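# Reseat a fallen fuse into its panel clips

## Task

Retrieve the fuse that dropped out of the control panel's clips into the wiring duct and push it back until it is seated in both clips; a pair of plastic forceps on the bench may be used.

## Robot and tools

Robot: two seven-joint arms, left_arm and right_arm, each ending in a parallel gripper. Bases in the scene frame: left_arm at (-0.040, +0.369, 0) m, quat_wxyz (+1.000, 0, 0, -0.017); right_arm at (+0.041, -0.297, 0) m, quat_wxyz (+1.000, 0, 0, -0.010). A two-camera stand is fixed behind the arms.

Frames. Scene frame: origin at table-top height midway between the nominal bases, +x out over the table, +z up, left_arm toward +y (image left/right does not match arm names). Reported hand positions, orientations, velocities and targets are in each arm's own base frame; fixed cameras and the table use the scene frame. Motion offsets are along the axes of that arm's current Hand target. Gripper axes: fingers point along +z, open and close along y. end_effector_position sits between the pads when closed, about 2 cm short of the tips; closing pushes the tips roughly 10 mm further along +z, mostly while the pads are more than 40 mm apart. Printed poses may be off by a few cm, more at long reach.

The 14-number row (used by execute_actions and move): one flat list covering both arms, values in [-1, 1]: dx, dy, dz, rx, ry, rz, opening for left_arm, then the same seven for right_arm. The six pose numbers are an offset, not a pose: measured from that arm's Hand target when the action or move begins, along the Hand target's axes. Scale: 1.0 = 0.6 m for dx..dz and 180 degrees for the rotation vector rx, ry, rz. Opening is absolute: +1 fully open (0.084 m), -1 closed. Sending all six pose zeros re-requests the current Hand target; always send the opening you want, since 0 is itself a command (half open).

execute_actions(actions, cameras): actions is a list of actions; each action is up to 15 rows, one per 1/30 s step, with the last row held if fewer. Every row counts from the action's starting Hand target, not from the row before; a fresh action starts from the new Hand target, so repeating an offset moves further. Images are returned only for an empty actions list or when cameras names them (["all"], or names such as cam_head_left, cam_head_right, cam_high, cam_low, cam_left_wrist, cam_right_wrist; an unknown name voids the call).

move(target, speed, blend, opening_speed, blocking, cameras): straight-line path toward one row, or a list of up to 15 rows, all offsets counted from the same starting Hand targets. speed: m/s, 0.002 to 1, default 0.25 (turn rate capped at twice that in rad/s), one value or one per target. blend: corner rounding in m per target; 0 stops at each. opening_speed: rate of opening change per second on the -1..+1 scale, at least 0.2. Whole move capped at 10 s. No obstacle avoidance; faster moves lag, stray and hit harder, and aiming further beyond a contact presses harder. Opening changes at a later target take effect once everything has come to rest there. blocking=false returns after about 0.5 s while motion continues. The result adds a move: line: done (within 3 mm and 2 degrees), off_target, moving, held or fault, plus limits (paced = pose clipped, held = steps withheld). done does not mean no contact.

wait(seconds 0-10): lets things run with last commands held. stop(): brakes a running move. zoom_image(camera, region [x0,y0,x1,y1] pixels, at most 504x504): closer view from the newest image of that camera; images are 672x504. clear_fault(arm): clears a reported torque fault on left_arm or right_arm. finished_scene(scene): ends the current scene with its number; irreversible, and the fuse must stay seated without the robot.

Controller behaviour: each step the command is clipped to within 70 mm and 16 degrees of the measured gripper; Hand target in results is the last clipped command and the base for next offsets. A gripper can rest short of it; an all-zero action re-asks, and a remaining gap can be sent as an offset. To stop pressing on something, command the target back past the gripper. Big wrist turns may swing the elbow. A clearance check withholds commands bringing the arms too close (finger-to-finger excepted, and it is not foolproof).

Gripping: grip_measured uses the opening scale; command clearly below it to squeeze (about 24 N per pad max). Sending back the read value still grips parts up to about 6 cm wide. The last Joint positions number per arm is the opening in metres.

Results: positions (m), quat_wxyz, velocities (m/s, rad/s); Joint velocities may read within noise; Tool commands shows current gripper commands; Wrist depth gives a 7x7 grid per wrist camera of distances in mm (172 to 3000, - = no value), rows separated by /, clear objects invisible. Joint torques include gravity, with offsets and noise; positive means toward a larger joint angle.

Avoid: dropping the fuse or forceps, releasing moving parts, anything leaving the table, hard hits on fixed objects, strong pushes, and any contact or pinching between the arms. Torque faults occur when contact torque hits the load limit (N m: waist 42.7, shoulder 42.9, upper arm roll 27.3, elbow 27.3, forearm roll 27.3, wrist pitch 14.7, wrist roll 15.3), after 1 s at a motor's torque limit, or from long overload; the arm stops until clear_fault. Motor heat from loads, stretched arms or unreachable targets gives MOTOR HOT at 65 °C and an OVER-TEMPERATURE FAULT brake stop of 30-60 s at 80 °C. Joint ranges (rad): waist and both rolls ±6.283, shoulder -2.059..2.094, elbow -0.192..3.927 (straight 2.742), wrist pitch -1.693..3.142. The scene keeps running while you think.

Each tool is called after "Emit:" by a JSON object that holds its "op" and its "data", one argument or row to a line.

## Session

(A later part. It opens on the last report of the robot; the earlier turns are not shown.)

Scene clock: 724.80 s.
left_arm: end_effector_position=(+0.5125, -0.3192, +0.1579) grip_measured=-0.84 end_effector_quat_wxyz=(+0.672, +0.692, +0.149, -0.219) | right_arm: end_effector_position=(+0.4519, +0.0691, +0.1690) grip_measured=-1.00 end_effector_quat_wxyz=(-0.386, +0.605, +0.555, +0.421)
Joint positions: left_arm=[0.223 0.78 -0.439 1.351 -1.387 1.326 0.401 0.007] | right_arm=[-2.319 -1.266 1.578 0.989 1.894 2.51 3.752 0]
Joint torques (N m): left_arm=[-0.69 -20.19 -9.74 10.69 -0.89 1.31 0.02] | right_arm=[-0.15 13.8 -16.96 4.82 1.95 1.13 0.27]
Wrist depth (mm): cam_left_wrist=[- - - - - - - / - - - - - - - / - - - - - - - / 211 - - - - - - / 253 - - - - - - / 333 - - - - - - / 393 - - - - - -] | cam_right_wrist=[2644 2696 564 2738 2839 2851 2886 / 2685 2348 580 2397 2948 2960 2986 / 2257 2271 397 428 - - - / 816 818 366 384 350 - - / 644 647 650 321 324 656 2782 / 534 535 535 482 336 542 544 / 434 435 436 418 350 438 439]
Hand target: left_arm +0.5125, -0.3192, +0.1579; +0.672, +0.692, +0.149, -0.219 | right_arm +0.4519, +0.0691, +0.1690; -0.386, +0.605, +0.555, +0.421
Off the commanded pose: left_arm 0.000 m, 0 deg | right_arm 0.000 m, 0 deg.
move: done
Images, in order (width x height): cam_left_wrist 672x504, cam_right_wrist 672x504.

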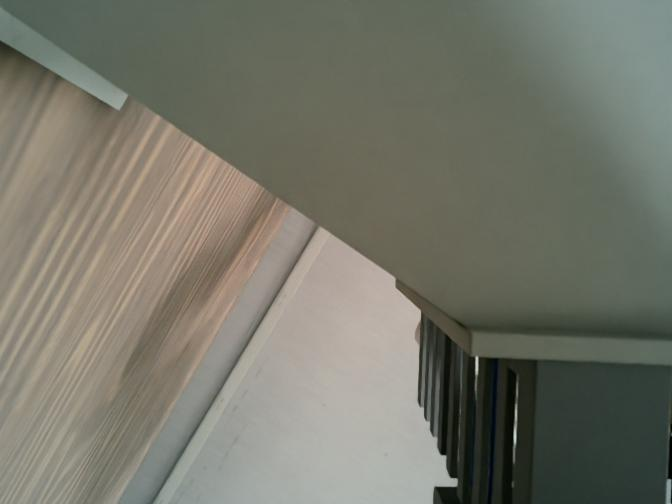

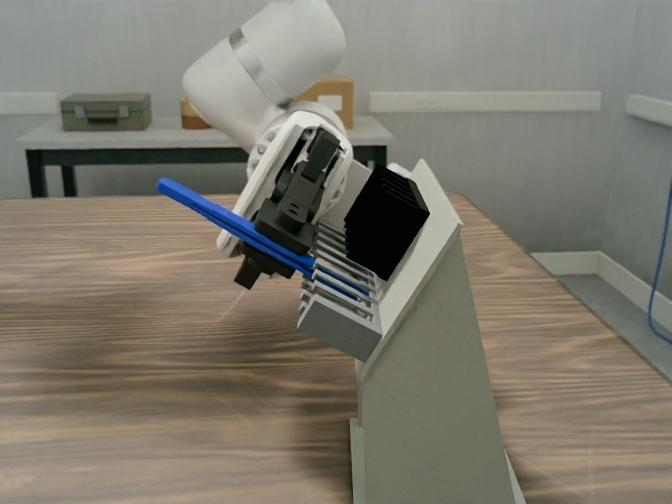

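Emit:
{"op": "move", "data": {
  "target": [-0.0183,0,0,0,0,0,-0.815,0,0,0,0,0,0,-1],
  "speed": 0.03,
  "cameras": ["cam_left_wrist","cam_right_wrist"]
}}

Emit:
{"op": "zoom_image", "data": {
  "camera": "cam_left_wrist",
  "region": [420, 270, 560, 400]
}}

Emit:
{"op": "zoom_image", "data": {
  "camera": "cam_right_wrist",
  "region": [290, 240, 390, 330]
}}

Scene clock: 732.17 s.
left_arm: end_effector_position=(+0.5031, -0.3182, +0.1634) grip_measured=-0.84 end_effector_quat_wxyz=(+0.672, +0.692, +0.149, -0.219) | right_arm: end_effector_position=(+0.4519, +0.0691, +0.1690) grip_measured=-1.00 end_effector_quat_wxyz=(-0.386, +0.605, +0.555, +0.421)
Joint positions: left_arm=[0.234 0.745 -0.445 1.306 -1.398 1.328 0.411 0.007] | right_arm=[-2.319 -1.266 1.578 0.989 1.894 2.51 3.752 0]
Joint torques (N m): left_arm=[0.68 -20.5 -10.03 10.22 -1.37 1.61 0.27] | right_arm=[-0.17 13.71 -17.03 4.76 1.9 1.16 0.2]
Wrist depth (mm): cam_left_wrist=[- - - - - - - / - - - - - - - / 202 - - - - - - / 238 - - - - - - / 289 - - - - - - / 349 - - - - - - / 415 - - - - - 449] | cam_right_wrist=[2654 2717 560 2760 2839 2874 2923 / 2675 2340 570 2397 2874 2948 2911 / 2235 2286 397 528 - - - / 818 817 365 383 349 - - / 645 648 649 321 325 660 2738 / 534 535 537 483 336 540 543 / 434 434 436 416 350 439 440]
Hand target: left_arm +0.5031, -0.3182, +0.1634; +0.672, +0.692, +0.149, -0.219 | right_arm +0.4519, +0.0691, +0.1690; -0.386, +0.605, +0.555, +0.421
Off the commanded pose: left_arm 0.000 m, 0 deg | right_arm 0.000 m, 0 deg.
move: done
Images, in order (width x height): cam_left_wrist 672x504, cam_right_wrist 672x504.

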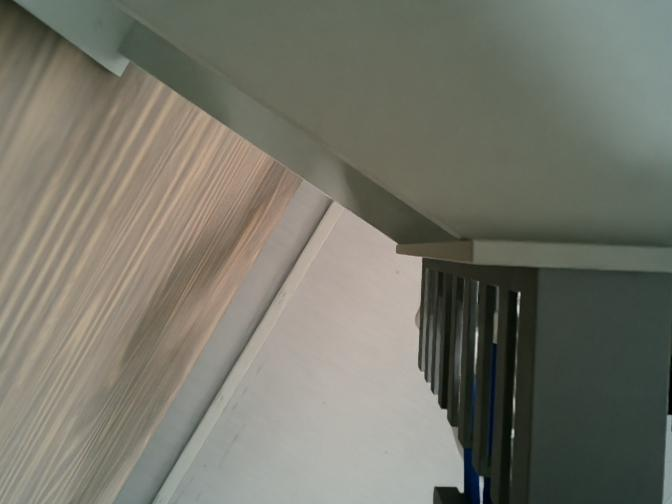

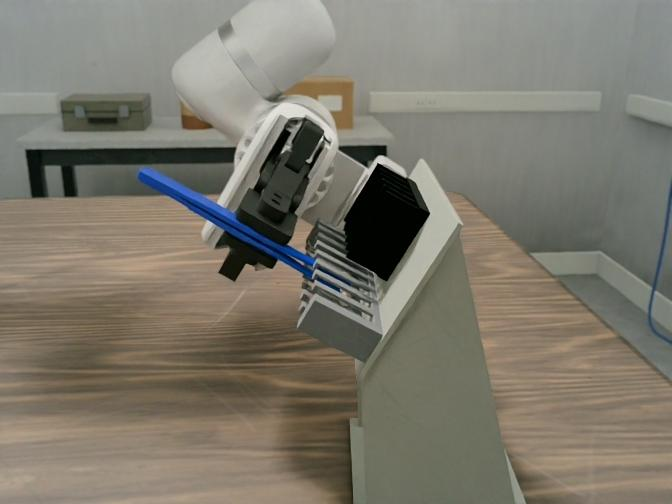

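Scaled by 3.600 from the camera's 672x504 image, which has a finer 960x720 frame.

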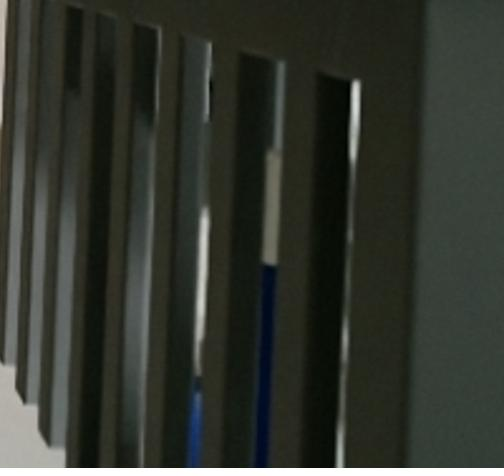

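Scaled by 5.040 from the camera's 672x504 image, which has a finer 960x720 frame.

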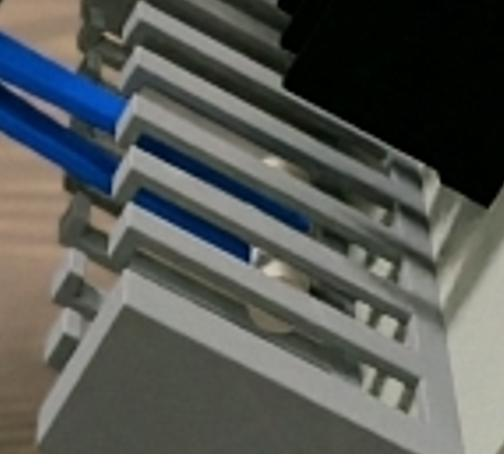

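Emit:
{"op": "move", "data": {
  "target": [
    [-0.03,0.0005,0,0,0,0,-0.815,0,0,0,0,0,0,-1],
    [-0.0667,0.0005,0,0,0,0,-0.815,0,0,0,0,0,0,-1]
  ],
  "speed": 0.03,
  "blend": [0.005,0],
  "cameras": ["cam_left_wrist","cam_right_wrist"]
}}

Emit:
{"op": "zoom_image", "data": {
  "camera": "cam_left_wrist",
  "region": [420, 240, 560, 400]
}}

Emit:
{"op": "zoom_image", "data": {
  "camera": "cam_right_wrist",
  "region": [240, 200, 380, 320]
}}

Scene clock: 749.87 s.
left_arm: end_effector_position=(+0.4688, -0.3147, +0.1837) grip_measured=-0.84 end_effector_quat_wxyz=(+0.672, +0.692, +0.149, -0.219) | right_arm: end_effector_position=(+0.4519, +0.0691, +0.1690) grip_measured=-1.00 end_effector_quat_wxyz=(-0.386, +0.605, +0.555, +0.421)
Joint positions: left_arm=[0.272 0.614 -0.469 1.152 -1.436 1.342 0.441 0.007] | right_arm=[-2.319 -1.266 1.578 0.989 1.894 2.51 3.752 0]
Joint torques (N m): left_arm=[0.77 -19.02 -8.63 10.27 -1.29 1.53 0.3] | right_arm=[-0.16 13.8 -17.07 4.82 1.78 1.23 0.19]
Wrist depth (mm): cam_left_wrist=[208 255 - - - - - / 226 273 - - - - - / 255 316 - - - - - / 293 462 - - 435 524 - / 358 560 - - - 574 - / 414 782 - - - 497 - / 518 - - - - 458 395] | cam_right_wrist=[2634 575 559 2782 2851 2874 2899 / 2685 - 437 2439 2911 - 2948 / 990 355 526 2911 2960 - - / 815 814 755 383 350 - - / 645 647 651 321 324 655 2727 / 532 534 536 481 337 541 543 / 434 435 435 417 350 439 440]
Hand target: left_arm +0.4688, -0.3147, +0.1837; +0.672, +0.692, +0.149, -0.219 | right_arm +0.4519, +0.0691, +0.1690; -0.386, +0.605, +0.555, +0.421
Off the commanded pose: left_arm 0.000 m, 0 deg | right_arm 0.000 m, 0 deg.
move: done
Images, in order (width x height): cam_left_wrist 672x504, cam_right_wrist 672x504.

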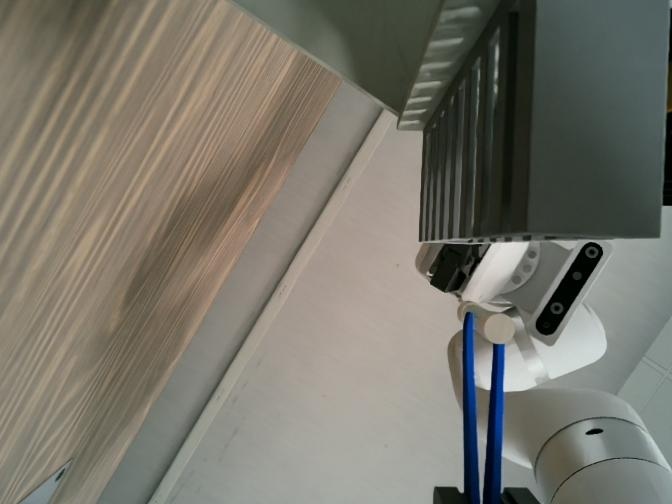

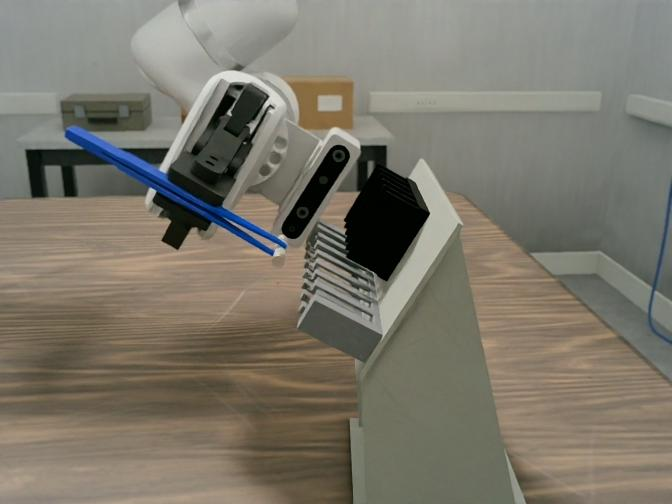

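Scaled by 3.150 from the camera's 672x504 image, which has a finer 960x720 frame.

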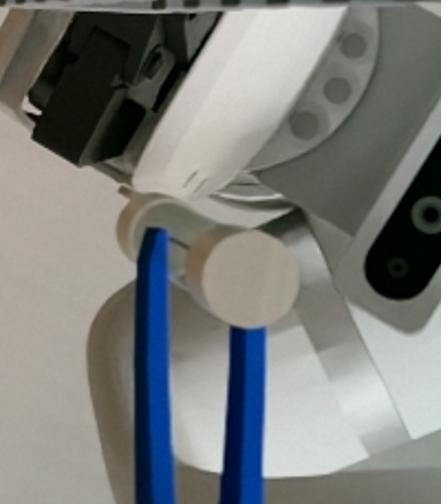

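Scaled by 3.600 from the camera's 672x504 image, which has a finer 960x720 frame.

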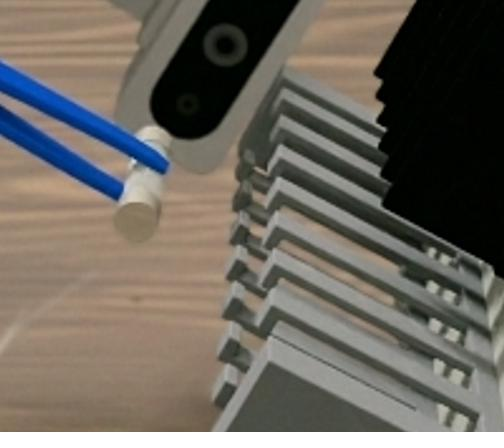

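Emit:
{"op": "move", "data": {
  "target": [
    [-0.075,0,0,0,0,0,-0.84,0,0,0,0,0,0,-1],
    [-0.0387,0.0587,0.0258,0.4945,0.0872,0.0872,-0.84,0,0,0,0,0,0,-1],
    [-0.0087,0.0587,0.0258,0.4945,0.0872,0.0872,-0.84,0,0,0,0,0,0,-1]
  ],
  "speed": [0.15,0.18,0.1],
  "blend": [0.01,0.01,0],
  "cameras": ["cam_left_wrist","cam_right_wrist"]
}}

Emit:
{"op": "zoom_image", "data": {
  "camera": "cam_left_wrist",
  "region": [400, 100, 600, 360]
}}

Emit:
{"op": "zoom_image", "data": {
  "camera": "cam_right_wrist",
  "region": [270, 120, 450, 320]
}}

Scene clock: 792.83 s.
left_arm: end_effector_position=(+0.4803, -0.3315, +0.2168) grip_measured=-0.86 end_effector_quat_wxyz=(-0.005, +0.995, -0.051, -0.088) | right_arm: end_effector_position=(+0.4519, +0.0691, +0.1690) grip_measured=-1.00 end_effector_quat_wxyz=(-0.386, +0.605, +0.555, +0.421)
Joint positions: left_arm=[-0.345 0.565 -0.327 1.855 0.085 1.468 -0.551 0.006] | right_arm=[-2.319 -1.266 1.578 0.989 1.894 2.51 3.752 0]
Joint torques (N m): left_arm=[-0.56 -22.23 -4.15 14.35 -0.04 -1.04 0.19] | right_arm=[-0.06 13.81 -17 4.83 1.88 1.13 0.19]
Wrist depth (mm): cam_left_wrist=[317 - - 312 312 - 224 / 326 - - - - - 176 / 332 - - - - 191 195 / 337 337 190 188 187 187 204 / 344 344 344 343 342 342 341 / 352 350 350 348 348 347 347 / 358 357 355 355 354 353 353] | cam_right_wrist=[2654 - 2749 2760 2839 2828 2911 / 2706 349 2257 2431 2948 2986 2960 / 2257 994 1000 2738 - - - / 815 821 826 384 350 - - / 645 646 650 321 325 658 2727 / 534 533 536 481 337 541 544 / 434 435 435 417 349 439 441]
Hand target: left_arm +0.4803, -0.3315, +0.2168; -0.005, +0.995, -0.051, -0.088 | right_arm +0.4519, +0.0691, +0.1690; -0.386, +0.605, +0.555, +0.421
Off the commanded pose: left_arm 0.000 m, 0 deg | right_arm 0.000 m, 0 deg.
move: done; blend cut to 0.009 m at target 2
Images, in order (width x height): cam_left_wrist 672x504, cam_right_wrist 672x504.

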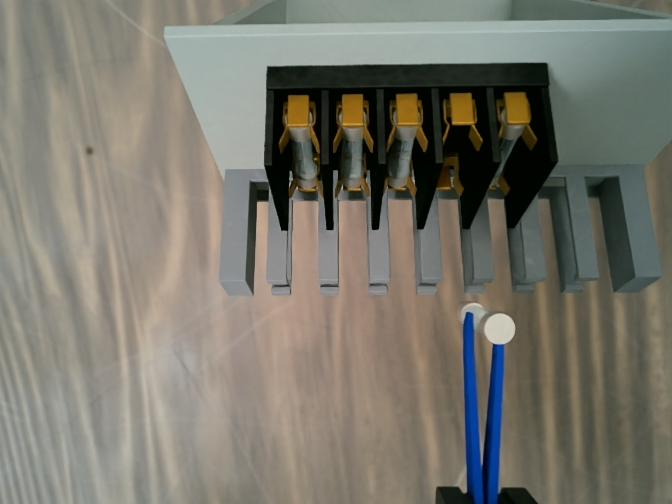

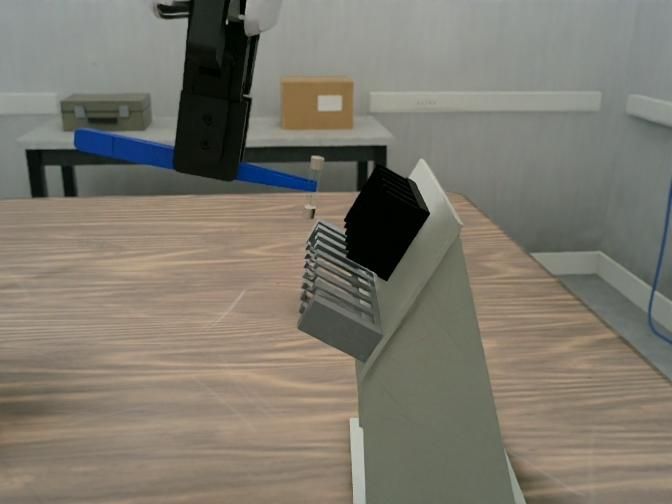

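Scaled by 1.938 from the camera's 672x504 image, which has a finer 960x720 frame.

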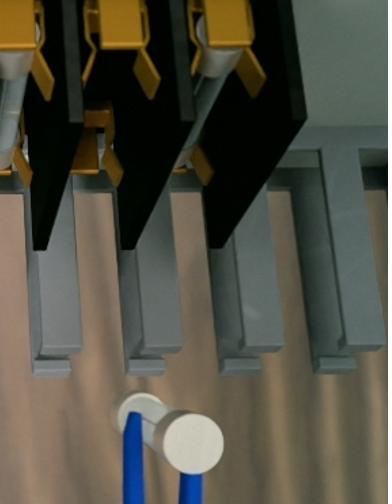

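Scaled by 2.520 from the camera's 672x504 image, which has a finer 960x720 frame.

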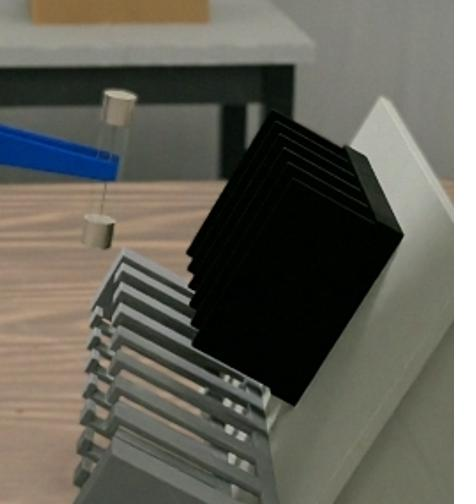

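Emit:
{"op": "zoom_image", "data": {
  "camera": "cam_right_wrist",
  "region": [360, 155, 430, 205]
}}

Emit:
{"op": "zoom_image", "data": {
  "camera": "cam_right_wrist",
  "region": [330, 205, 400, 285]
}}

Scaled by 7.200 from the camera's 672x504 image, which has a finer 960x720 frame.

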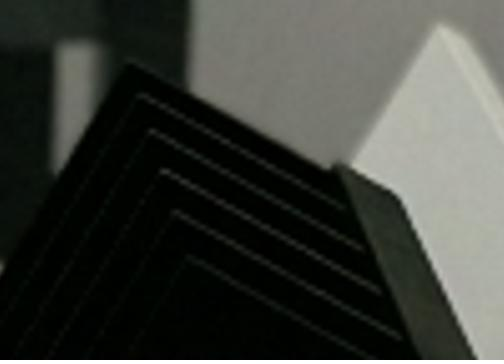

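Scaled by 6.300 from the camera's 672x504 image, which has a finer 960x720 frame.

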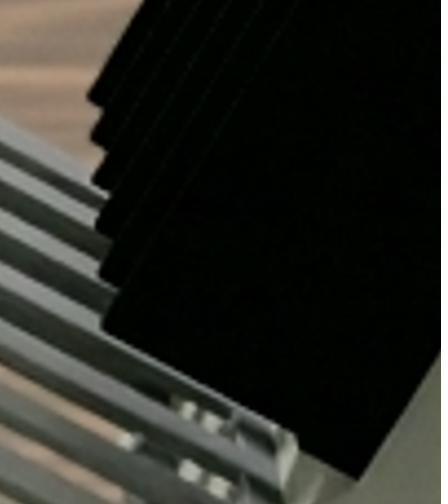

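Emit:
{"op": "move", "data": {
  "target": [0.0407,-0.0062,0.0148,0,0,0,-0.84,0,0,0,0,0,0,-1],
  "speed": 0.06,
  "cameras": ["cam_left_wrist","cam_right_wrist"]
}}

Emit:
{"op": "zoom_image", "data": {
  "camera": "cam_left_wrist",
  "region": [400, 150, 560, 370]
}}

Emit:
{"op": "zoom_image", "data": {
  "camera": "cam_right_wrist",
  "region": [320, 150, 420, 270]
}}

Scene clock: 825.00 s.
left_arm: end_effector_position=(+0.5030, -0.3301, +0.2038) grip_measured=-0.86 end_effector_quat_wxyz=(-0.005, +0.995, -0.051, -0.088) | right_arm: end_effector_position=(+0.4519, +0.0691, +0.1690) grip_measured=-1.00 end_effector_quat_wxyz=(-0.386, +0.605, +0.555, +0.421)
Joint positions: left_arm=[-0.35 0.651 -0.314 1.954 0.103 1.485 -0.532 0.006] | right_arm=[-2.319 -1.266 1.578 0.989 1.894 2.51 3.752 0]
Joint torques (N m): left_arm=[-0.76 -22.72 -4.29 14.34 0.05 -1.01 0.2] | right_arm=[-0.07 13.89 -17.08 4.77 2.09 1.21 0.22]
Wrist depth (mm): cam_left_wrist=[308 307 304 303 303 302 303 / 311 - 193 308 307 304 208 / 321 - - - - - - / 324 - - - - - 186 / 331 - - 179 179 325 182 / 338 336 336 336 335 334 333 / 345 344 343 341 341 340 340] | cam_right_wrist=[2664 - 287 2727 2828 2899 2899 / 2696 2389 343 2448 2886 2986 2911 / 991 994 351 2760 2999 - - / 817 823 825 362 350 - - / 646 647 650 321 325 658 2749 / 533 535 536 482 337 540 543 / 434 435 436 417 350 440 440]
Hand target: left_arm +0.5030, -0.3301, +0.2038; -0.005, +0.995, -0.051, -0.088 | right_arm +0.4519, +0.0691, +0.1690; -0.386, +0.605, +0.555, +0.421
Off the commanded pose: left_arm 0.000 m, 0 deg | right_arm 0.000 m, 0 deg.
move: done
Images, in order (width x height): cam_left_wrist 672x504, cam_right_wrist 672x504.

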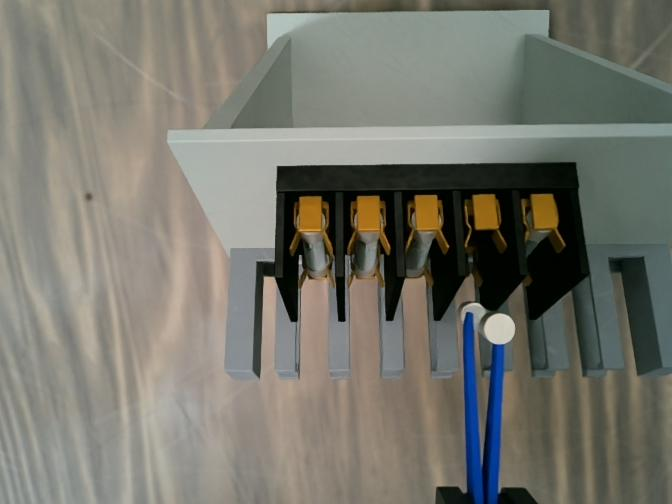

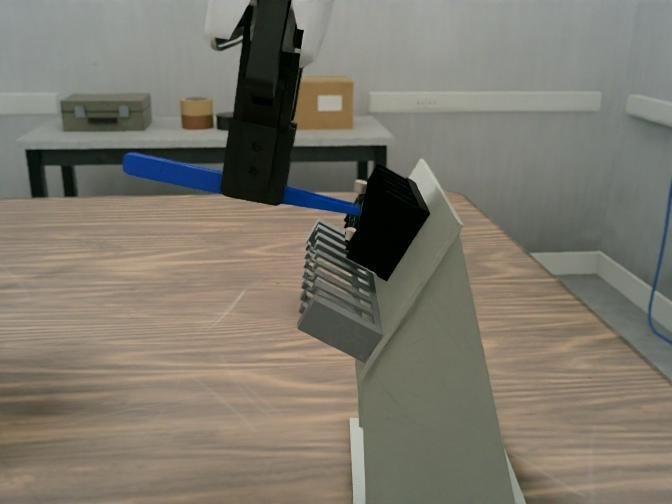

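Scaled by 2.291 from the camera's 672x504 image, which has a finer 960x720 frame.

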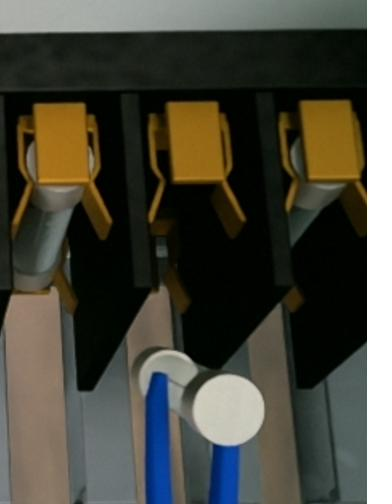

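Scaled by 4.200 from the camera's 672x504 image, which has a finer 960x720 frame.

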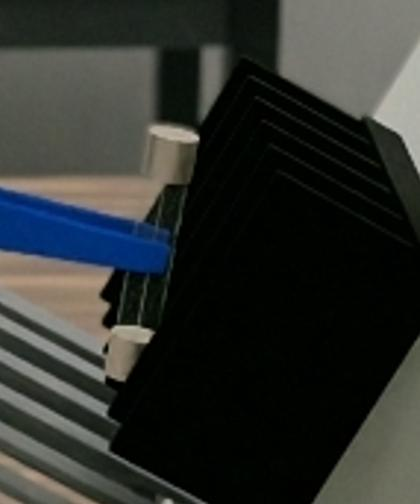

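Emit:
{"op": "move", "data": {
  "target": [0.01,0.0003,0.0015,0,0,0,-0.84,0,0,0,0,0,0,-1],
  "speed": 0.04,
  "cameras": ["cam_left_wrist","cam_right_wrist"]
}}

Emit:
{"op": "zoom_image", "data": {
  "camera": "cam_left_wrist",
  "region": [420, 190, 560, 370]
}}

Emit:
{"op": "zoom_image", "data": {
  "camera": "cam_right_wrist",
  "region": [330, 160, 420, 270]
}}

Scene clock: 877.20 s.
left_arm: end_effector_position=(+0.5087, -0.3308, +0.2018) grip_measured=-0.86 end_effector_quat_wxyz=(-0.005, +0.995, -0.051, -0.088) | right_arm: end_effector_position=(+0.4519, +0.0691, +0.1690) grip_measured=-1.00 end_effector_quat_wxyz=(-0.386, +0.605, +0.555, +0.421)
Joint positions: left_arm=[-0.354 0.676 -0.311 1.991 0.107 1.496 -0.529 0.006] | right_arm=[-2.319 -1.266 1.578 0.989 1.894 2.51 3.752 0]
Joint torques (N m): left_arm=[-0.69 -23.23 -4.45 14.15 -0.06 -1.03 0.31] | right_arm=[-0.02 13.8 -17.04 4.77 1.95 1.18 0.21]
Wrist depth (mm): cam_left_wrist=[306 305 304 302 301 300 303 / 311 308 208 305 305 303 208 / - - - 308 308 - - / 323 - - - - - 185 / 329 - - - 180 324 190 / 335 336 335 178 334 332 331 / 342 341 340 338 338 337 337] | cam_right_wrist=[2675 - 288 2782 2851 2839 2948 / 2675 2348 2249 2414 2863 2960 2948 / 2249 988 354 2760 - - - / 818 818 821 383 350 - - / 646 649 648 321 324 658 2771 / 534 535 537 480 337 541 542 / 434 435 436 417 350 439 440]
Hand target: left_arm +0.5087, -0.3308, +0.2018; -0.005, +0.995, -0.051, -0.088 | right_arm +0.4519, +0.0691, +0.1690; -0.386, +0.605, +0.555, +0.421
Off the commanded pose: left_arm 0.000 m, 0 deg | right_arm 0.000 m, 0 deg.
move: done
Images, in order (width x height): cam_left_wrist 672x504, cam_right_wrist 672x504.

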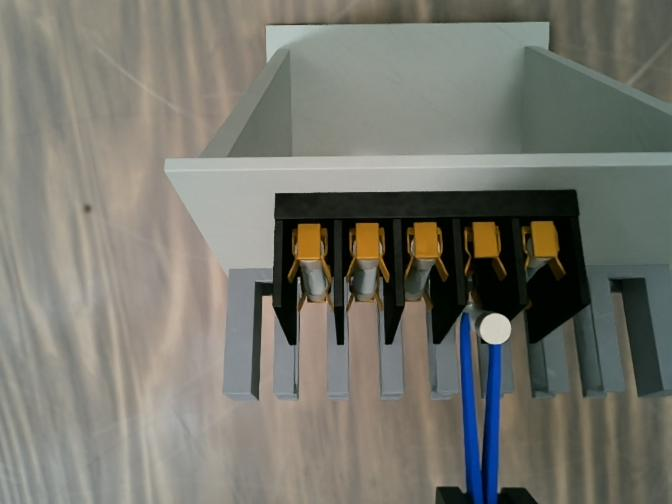

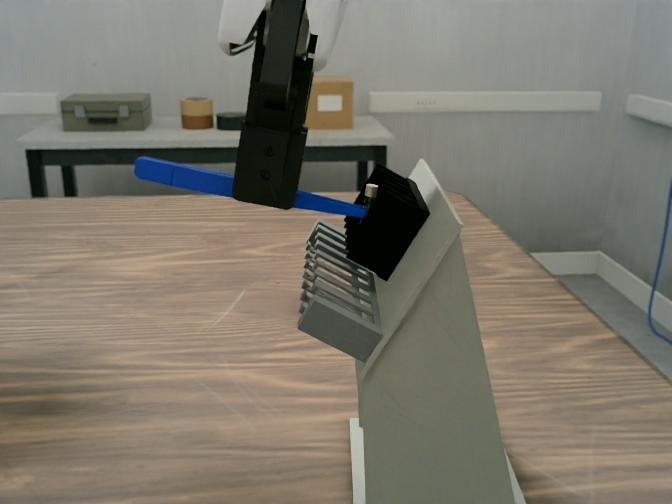

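Scaled by 2.800 from the camera's 672x504 image, which has a finer 960x720 frame.

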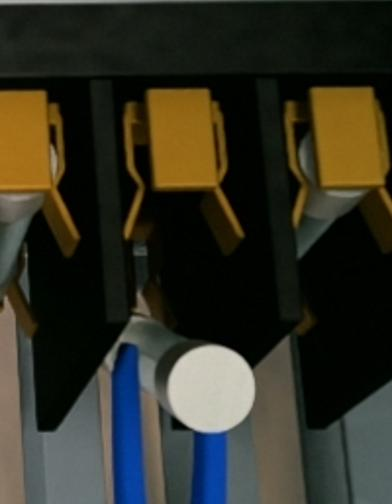

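Scaled by 4.582 from the camera's 672x504 image, which has a finer 960x720 frame.

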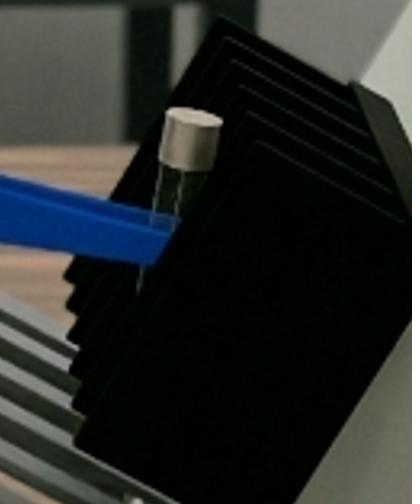

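Emit:
{"op": "move", "data": {
  "target": [0.0047, -0.0009, 0.00171, 0, 0, 0, -0.84, 0, 0, 0, 0, 0, 0, -1],
  "speed": 0.03,
  "cameras": ["cam_left_wrist", "cam_right_wrist"]
}}

Emit:
{"op": "zoom_image", "data": {
  "camera": "cam_left_wrist",
  "region": [400, 180, 580, 460]
}}

Emit:
{"op": "zoom_image", "data": {
  "camera": "cam_right_wrist",
  "region": [300, 140, 460, 290]
}}

Scene clock: 917.60 s.
left_arm: end_effector_position=(+0.5114, -0.3306, +0.2003) grip_measured=-0.86 end_effector_quat_wxyz=(-0.005, +0.995, -0.051, -0.088) | right_arm: end_effector_position=(+0.4519, +0.0691, +0.1690) grip_measured=-1.00 end_effector_quat_wxyz=(-0.386, +0.605, +0.555, +0.421)
Joint positions: left_arm=[-0.355 0.686 -0.309 2.004 0.109 1.498 -0.526 0.006] | right_arm=[-2.319 -1.266 1.578 0.989 1.894 2.51 3.752 0]
Joint torques (N m): left_arm=[-0.61 -23.1 -4.37 14.11 -0.01 -0.97 0.24] | right_arm=[0.06 14.15 -17.08 4.75 1.95 1.15 0.17]
Wrist depth (mm): cam_left_wrist=[305 304 303 300 300 298 300 / 309 307 236 304 303 301 210 / - - - 307 306 305 - / 321 - - - - - 183 / 328 - - - - 323 192 / 333 335 334 177 332 331 328 / 340 340 340 337 336 336 336] | cam_right_wrist=[2624 - 288 2749 2816 2839 2899 / 2654 2389 - 2397 2923 2973 2960 / 2264 994 355 2738 2999 - - / 817 820 823 384 350 - - / 646 648 649 321 324 657 2706 / 532 536 536 480 336 540 542 / 434 435 436 417 350 439 440]
Hand target: left_arm +0.5114, -0.3306, +0.2003; -0.005, +0.995, -0.051, -0.088 | right_arm +0.4519, +0.0691, +0.1690; -0.386, +0.605, +0.555, +0.421
Off the commanded pose: left_arm 0.000 m, 0 deg | right_arm 0.000 m, 0 deg.
move: done
Images, in order (width x height): cam_left_wrist 672x504, cam_right_wrist 672x504.

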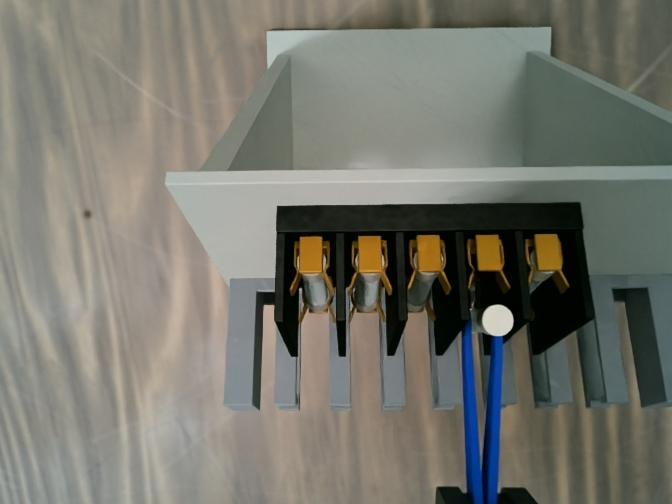

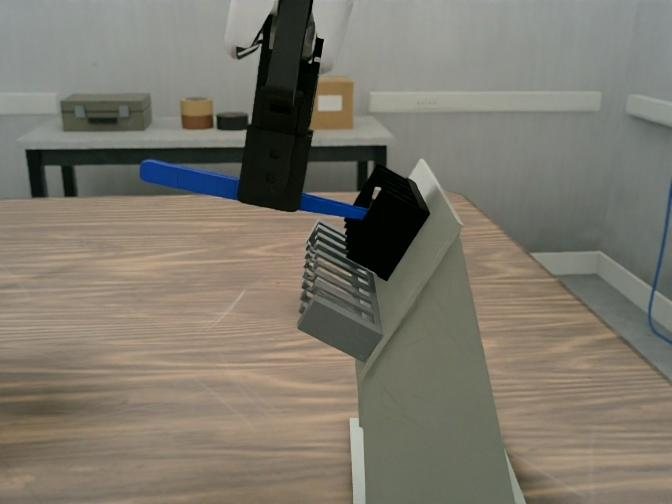

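Scaled by 1.800 from the camera's 672x504 image, which has a finer 960x720 frame.

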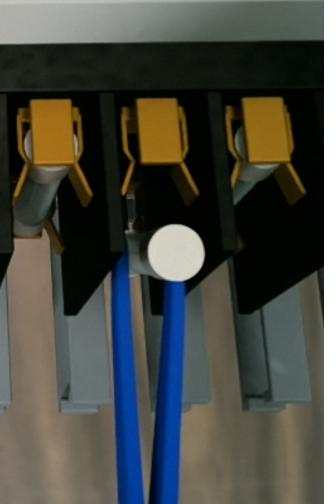

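Scaled by 3.150 from the camera's 672x504 image, which has a finer 960x720 frame.

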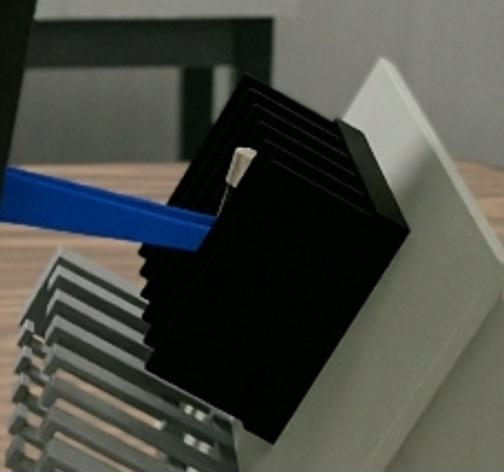

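Emit:
{"op": "move", "data": {
  "target": [0.0045, -0.0001, 0.001, 0, 0, 0, -0.86, 0, 0, 0, 0, 0, 0, -1],
  "speed": 0.03,
  "cameras": ["cam_left_wrist", "cam_right_wrist"]
}}

Emit:
{"op": "zoom_image", "data": {
  "camera": "cam_left_wrist",
  "region": [440, 200, 540, 360]
}}

Emit:
{"op": "zoom_image", "data": {
  "camera": "cam_right_wrist",
  "region": [330, 150, 430, 270]
}}

Scene clock: 945.00 s.
left_arm: end_effector_position=(+0.5139, -0.3308, +0.1993) grip_measured=-0.87 end_effector_quat_wxyz=(-0.005, +0.995, -0.051, -0.088) | right_arm: end_effector_position=(+0.4519, +0.0691, +0.1690) grip_measured=-1.00 end_effector_quat_wxyz=(-0.386, +0.605, +0.555, +0.421)
Joint positions: left_arm=[-0.357 0.698 -0.308 2.02 0.111 1.503 -0.524 0.006] | right_arm=[-2.319 -1.266 1.578 0.989 1.894 2.51 3.752 0]
Joint torques (N m): left_arm=[-0.61 -23.55 -4.29 14.3 -0.1 -0.92 0.23] | right_arm=[-0.07 13.91 -17.1 4.71 1.85 1.14 0.2]
Wrist depth (mm): cam_left_wrist=[303 303 301 300 299 299 300 / 309 308 236 303 303 300 303 / 312 - 235 306 306 305 210 / 321 - - - - - 174 / 327 - - - - - 183 / 332 - 175 175 175 327 189 / 339 339 338 336 335 335 335] | cam_right_wrist=[2624 - 288 309 2863 2899 2874 / 2634 2397 337 2389 2923 2960 2923 / 2242 995 356 2782 - - - / 816 820 823 383 350 - - / 646 650 649 321 325 656 2738 / 533 534 536 482 337 540 545 / 434 435 436 417 350 439 440]
Hand target: left_arm +0.5139, -0.3308, +0.1992; -0.005, +0.995, -0.051, -0.088 | right_arm +0.4519, +0.0691, +0.1690; -0.386, +0.605, +0.555, +0.421
Off the commanded pose: left_arm 0.000 m, 0 deg | right_arm 0.000 m, 0 deg.
move: done
Images, in order (width x height): cam_left_wrist 672x504, cam_right_wrist 672x504.

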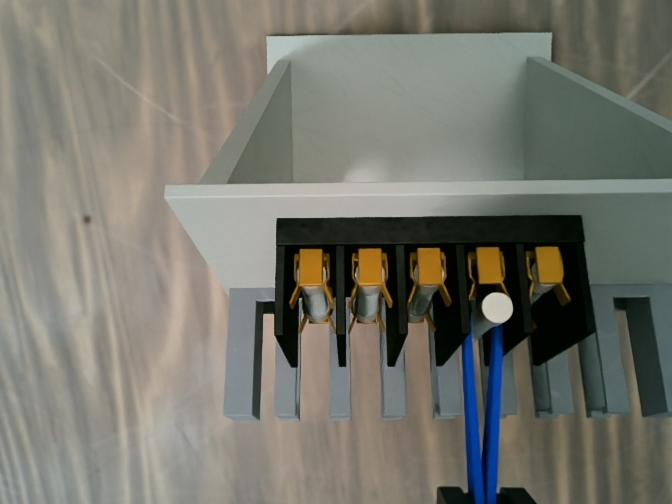

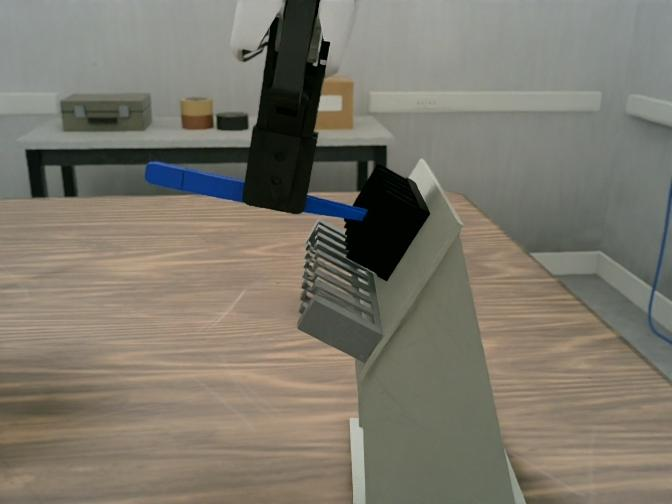

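Scaled by 3.150 from the camera's 672x504 image, which has a finer 960x720 frame.

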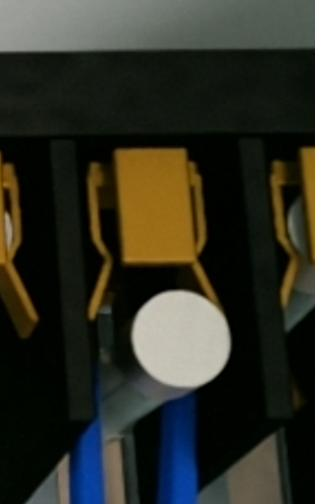

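Scaled by 4.200 from the camera's 672x504 image, which has a finer 960x720 frame.

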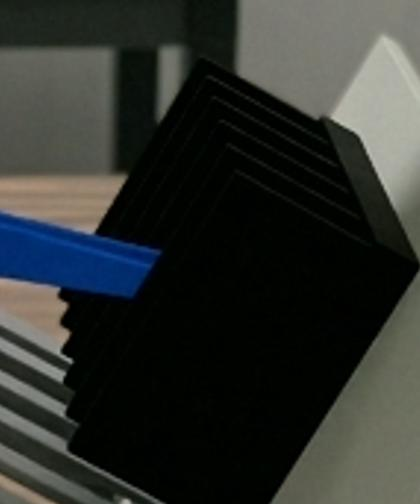

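Emit:
{"op": "move", "data": {
  "target": [0.0045, -0.0008, 0.0012, 0, 0, 0, -0.88, 0, 0, 0, 0, 0, 0, -1],
  "speed": 0.03,
  "cameras": ["cam_left_wrist", "cam_right_wrist"]
}}

Emit:
{"op": "zoom_image", "data": {
  "camera": "cam_left_wrist",
  "region": [440, 200, 540, 360]
}}

Emit:
{"op": "zoom_image", "data": {
  "camera": "cam_right_wrist",
  "region": [330, 150, 430, 270]
}}

Scene clock: 962.80 s.
left_arm: end_effector_position=(+0.5165, -0.3305, +0.1981) grip_measured=-0.88 end_effector_quat_wxyz=(-0.005, +0.995, -0.051, -0.088) | right_arm: end_effector_position=(+0.4519, +0.0691, +0.1690) grip_measured=-1.00 end_effector_quat_wxyz=(-0.386, +0.605, +0.555, +0.421)
Joint positions: left_arm=[-0.357 0.708 -0.306 2.034 0.113 1.507 -0.522 0.005] | right_arm=[-2.319 -1.266 1.578 0.989 1.894 2.51 3.752 0]
Joint torques (N m): left_arm=[-0.61 -23.69 -4.23 14.37 0.11 -1.12 0.34] | right_arm=[-0.24 13.8 -17.04 4.89 1.91 1.13 0.17]
Wrist depth (mm): cam_left_wrist=[302 302 300 298 297 297 299 / 307 307 234 302 301 299 302 / 311 - 232 306 306 303 211 / 320 - - - - - - / 325 - - - - - 182 / 331 - 176 175 175 174 176 / 338 337 336 335 334 333 333] | cam_right_wrist=[2675 2654 287 294 2839 2874 2886 / 2675 2397 2389 2333 2886 2948 2899 / 2257 997 357 2738 - - - / 816 821 823 383 349 - - / 646 647 649 321 324 657 2771 / 533 534 535 482 336 540 543 / 434 435 436 417 350 438 440]
Hand target: left_arm +0.5165, -0.3305, +0.1981; -0.005, +0.995, -0.051, -0.088 | right_arm +0.4519, +0.0691, +0.1690; -0.386, +0.605, +0.555, +0.421
Off the commanded pose: left_arm 0.000 m, 0 deg | right_arm 0.000 m, 0 deg.
move: done
Images, in order (width x height): cam_left_wrist 672x504, cam_right_wrist 672x504.

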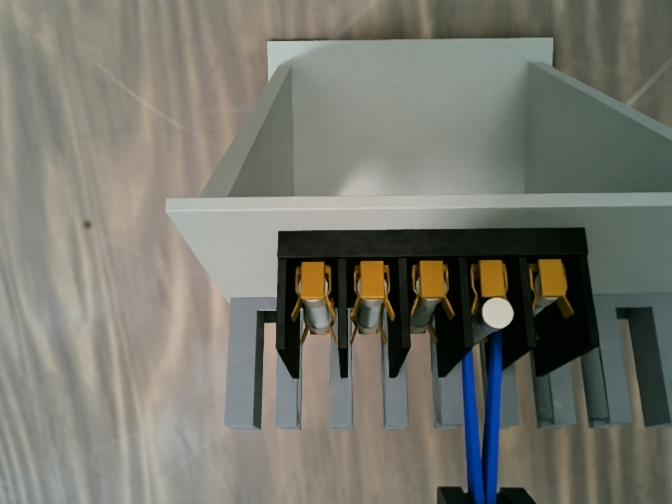

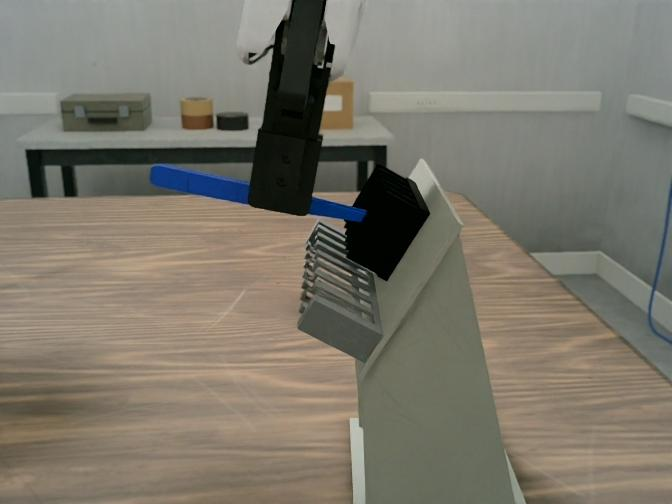

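Scaled by 3.150 from the camera's 672x504 image, which has a finer 960x720 frame.

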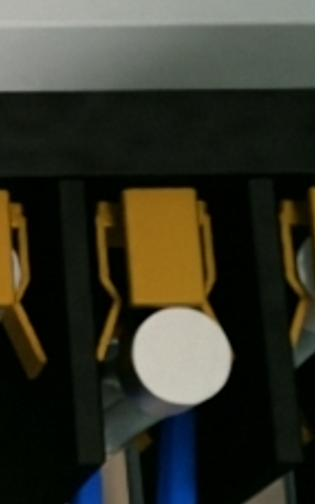

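Scaled by 4.200 from the camera's 672x504 image, which has a finer 960x720 frame.

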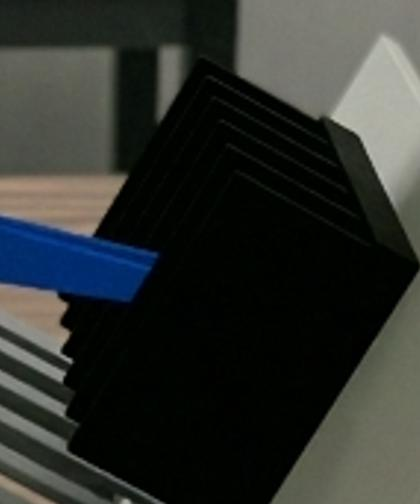

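Emit:
{"op": "move", "data": {
  "target": [0.0039, -0.0001, 0.0012, 0, 0, 0, -0.9, 0, 0, 0, 0, 0, 0, -1],
  "speed": 0.03,
  "cameras": ["cam_left_wrist", "cam_right_wrist"]
}}

Emit:
{"op": "zoom_image", "data": {
  "camera": "cam_left_wrist",
  "region": [440, 200, 540, 360]
}}

Scene clock: 980.37 s.
left_arm: end_effector_position=(+0.5187, -0.3307, +0.1969) grip_measured=-0.88 end_effector_quat_wxyz=(-0.005, +0.995, -0.051, -0.088) | right_arm: end_effector_position=(+0.4519, +0.0691, +0.1690) grip_measured=-1.00 end_effector_quat_wxyz=(-0.386, +0.605, +0.555, +0.421)
Joint positions: left_arm=[-0.359 0.718 -0.305 2.048 0.115 1.511 -0.521 0.005] | right_arm=[-2.319 -1.266 1.578 0.989 1.894 2.51 3.752 0]
Joint torques (N m): left_arm=[-1.01 -24.14 -4.23 14.27 0.03 -1.21 0.33] | right_arm=[-0.17 13.99 -17.04 4.83 1.83 1.18 0.24]
Wrist depth (mm): cam_left_wrist=[301 301 299 297 297 296 298 / 306 306 253 300 300 298 301 / 311 - 190 305 305 303 211 / 319 - - - - - - / 322 - - - - - 181 / 330 - - 175 175 174 176 / 338 336 335 333 334 331 333] | cam_right_wrist=[2654 2675 288 291 2828 2839 2899 / 2706 2397 2372 2309 2911 2973 2874 / 2228 992 356 2749 - - - / 815 821 822 383 350 - - / 647 647 649 321 324 658 2749 / 532 535 536 482 336 541 544 / 434 435 436 417 350 438 439]
Hand target: left_arm +0.5187, -0.3307, +0.1969; -0.005, +0.995, -0.051, -0.088 | right_arm +0.4519, +0.0691, +0.1690; -0.386, +0.605, +0.555, +0.421
Off the commanded pose: left_arm 0.000 m, 0 deg | right_arm 0.000 m, 0 deg.
move: done
Images, in order (width x height): cam_left_wrist 672x504, cam_right_wrist 672x504.

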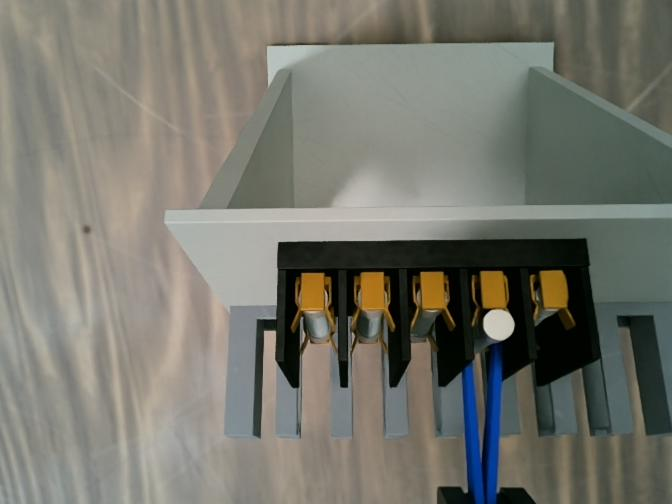

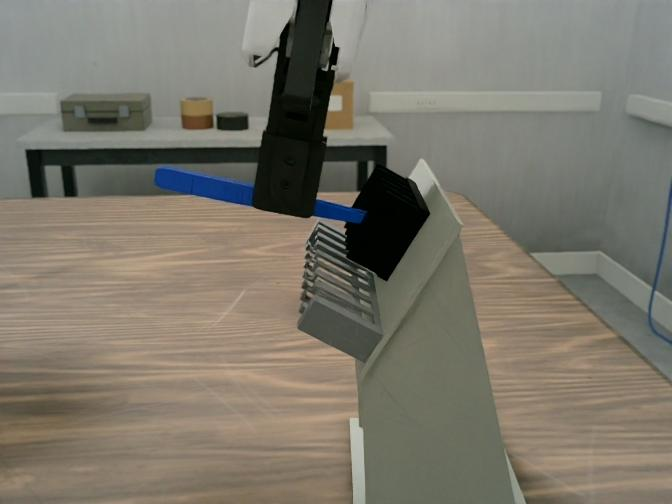

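Scaled by 3.150 from the camera's 672x504 image, which has a finer 960x720 frame.

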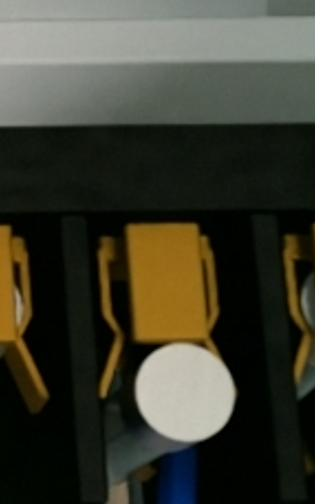

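Emit:
{"op": "move", "data": {
  "target": [
    [-0.00309, 0, 0.00118, 0, 0, 0, -0.9, 0, 0, 0, 0, 0, 0, -1],
    [0.0024, 0, 0.0032, 0, 0, 0, -0.9, 0, 0, 0, 0, 0, 0, -1]
  ],
  "speed": 0.02,
  "cameras": ["cam_left_wrist"]
}}

Emit:
{"op": "zoom_image", "data": {
  "camera": "cam_left_wrist",
  "region": [440, 220, 540, 380]
}}

Scene clock: 1044.80 s.
left_arm: end_effector_position=(+0.5197, -0.3308, +0.1948) grip_measured=-0.88 end_effector_quat_wxyz=(-0.005, +0.995, -0.051, -0.088) | right_arm: end_effector_position=(+0.4519, +0.0691, +0.1690) grip_measured=-1.00 end_effector_quat_wxyz=(-0.386, +0.605, +0.555, +0.421)
Joint positions: left_arm=[-0.359 0.723 -0.304 2.05 0.116 1.508 -0.52 0.005] | right_arm=[-2.319 -1.266 1.578 0.989 1.894 2.51 3.752 0]
Joint torques (N m): left_arm=[-0.77 -24.05 -4.26 14.53 -0.1 -1.06 0.16] | right_arm=[-0.15 13.78 -16.96 4.81 1.9 1.15 0.17]
Wrist depth (mm): cam_left_wrist=[299 299 297 295 294 294 296 / 304 303 256 298 297 295 300 / 308 - 190 303 303 300 210 / - - - - - - - / 323 - - - - - 180 / 328 - - - 174 - 175 / 335 334 334 333 332 331 330] | cam_right_wrist=[2634 2664 288 291 2828 2948 2874 / 2675 2389 2286 2309 2863 2999 2923 / 2257 1001 357 2793 - - - / 816 821 823 384 350 - - / 645 649 650 321 324 659 2793 / 532 535 536 481 336 541 544 / 434 434 436 418 350 438 440]
Hand target: left_arm +0.5197, -0.3308, +0.1948; -0.005, +0.995, -0.051, -0.088 | right_arm +0.4519, +0.0691, +0.1690; -0.386, +0.605, +0.555, +0.421
Off the commanded pose: left_arm 0.000 m, 0 deg | right_arm 0.000 m, 0 deg.
move: done
Images, in order (width x height): cam_left_wrist 672x504.

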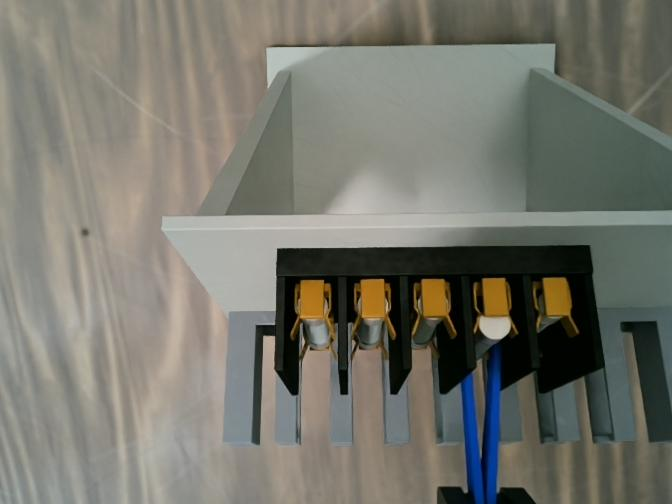

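Scaled by 3.150 from the camera's 672x504 image, which has a finer 960x720 frame.

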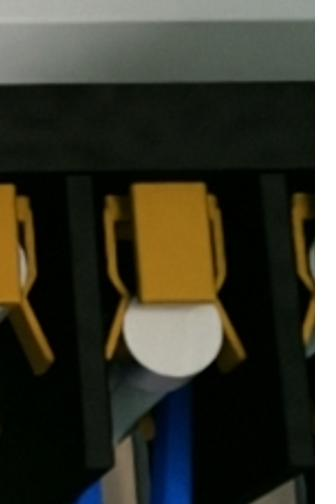

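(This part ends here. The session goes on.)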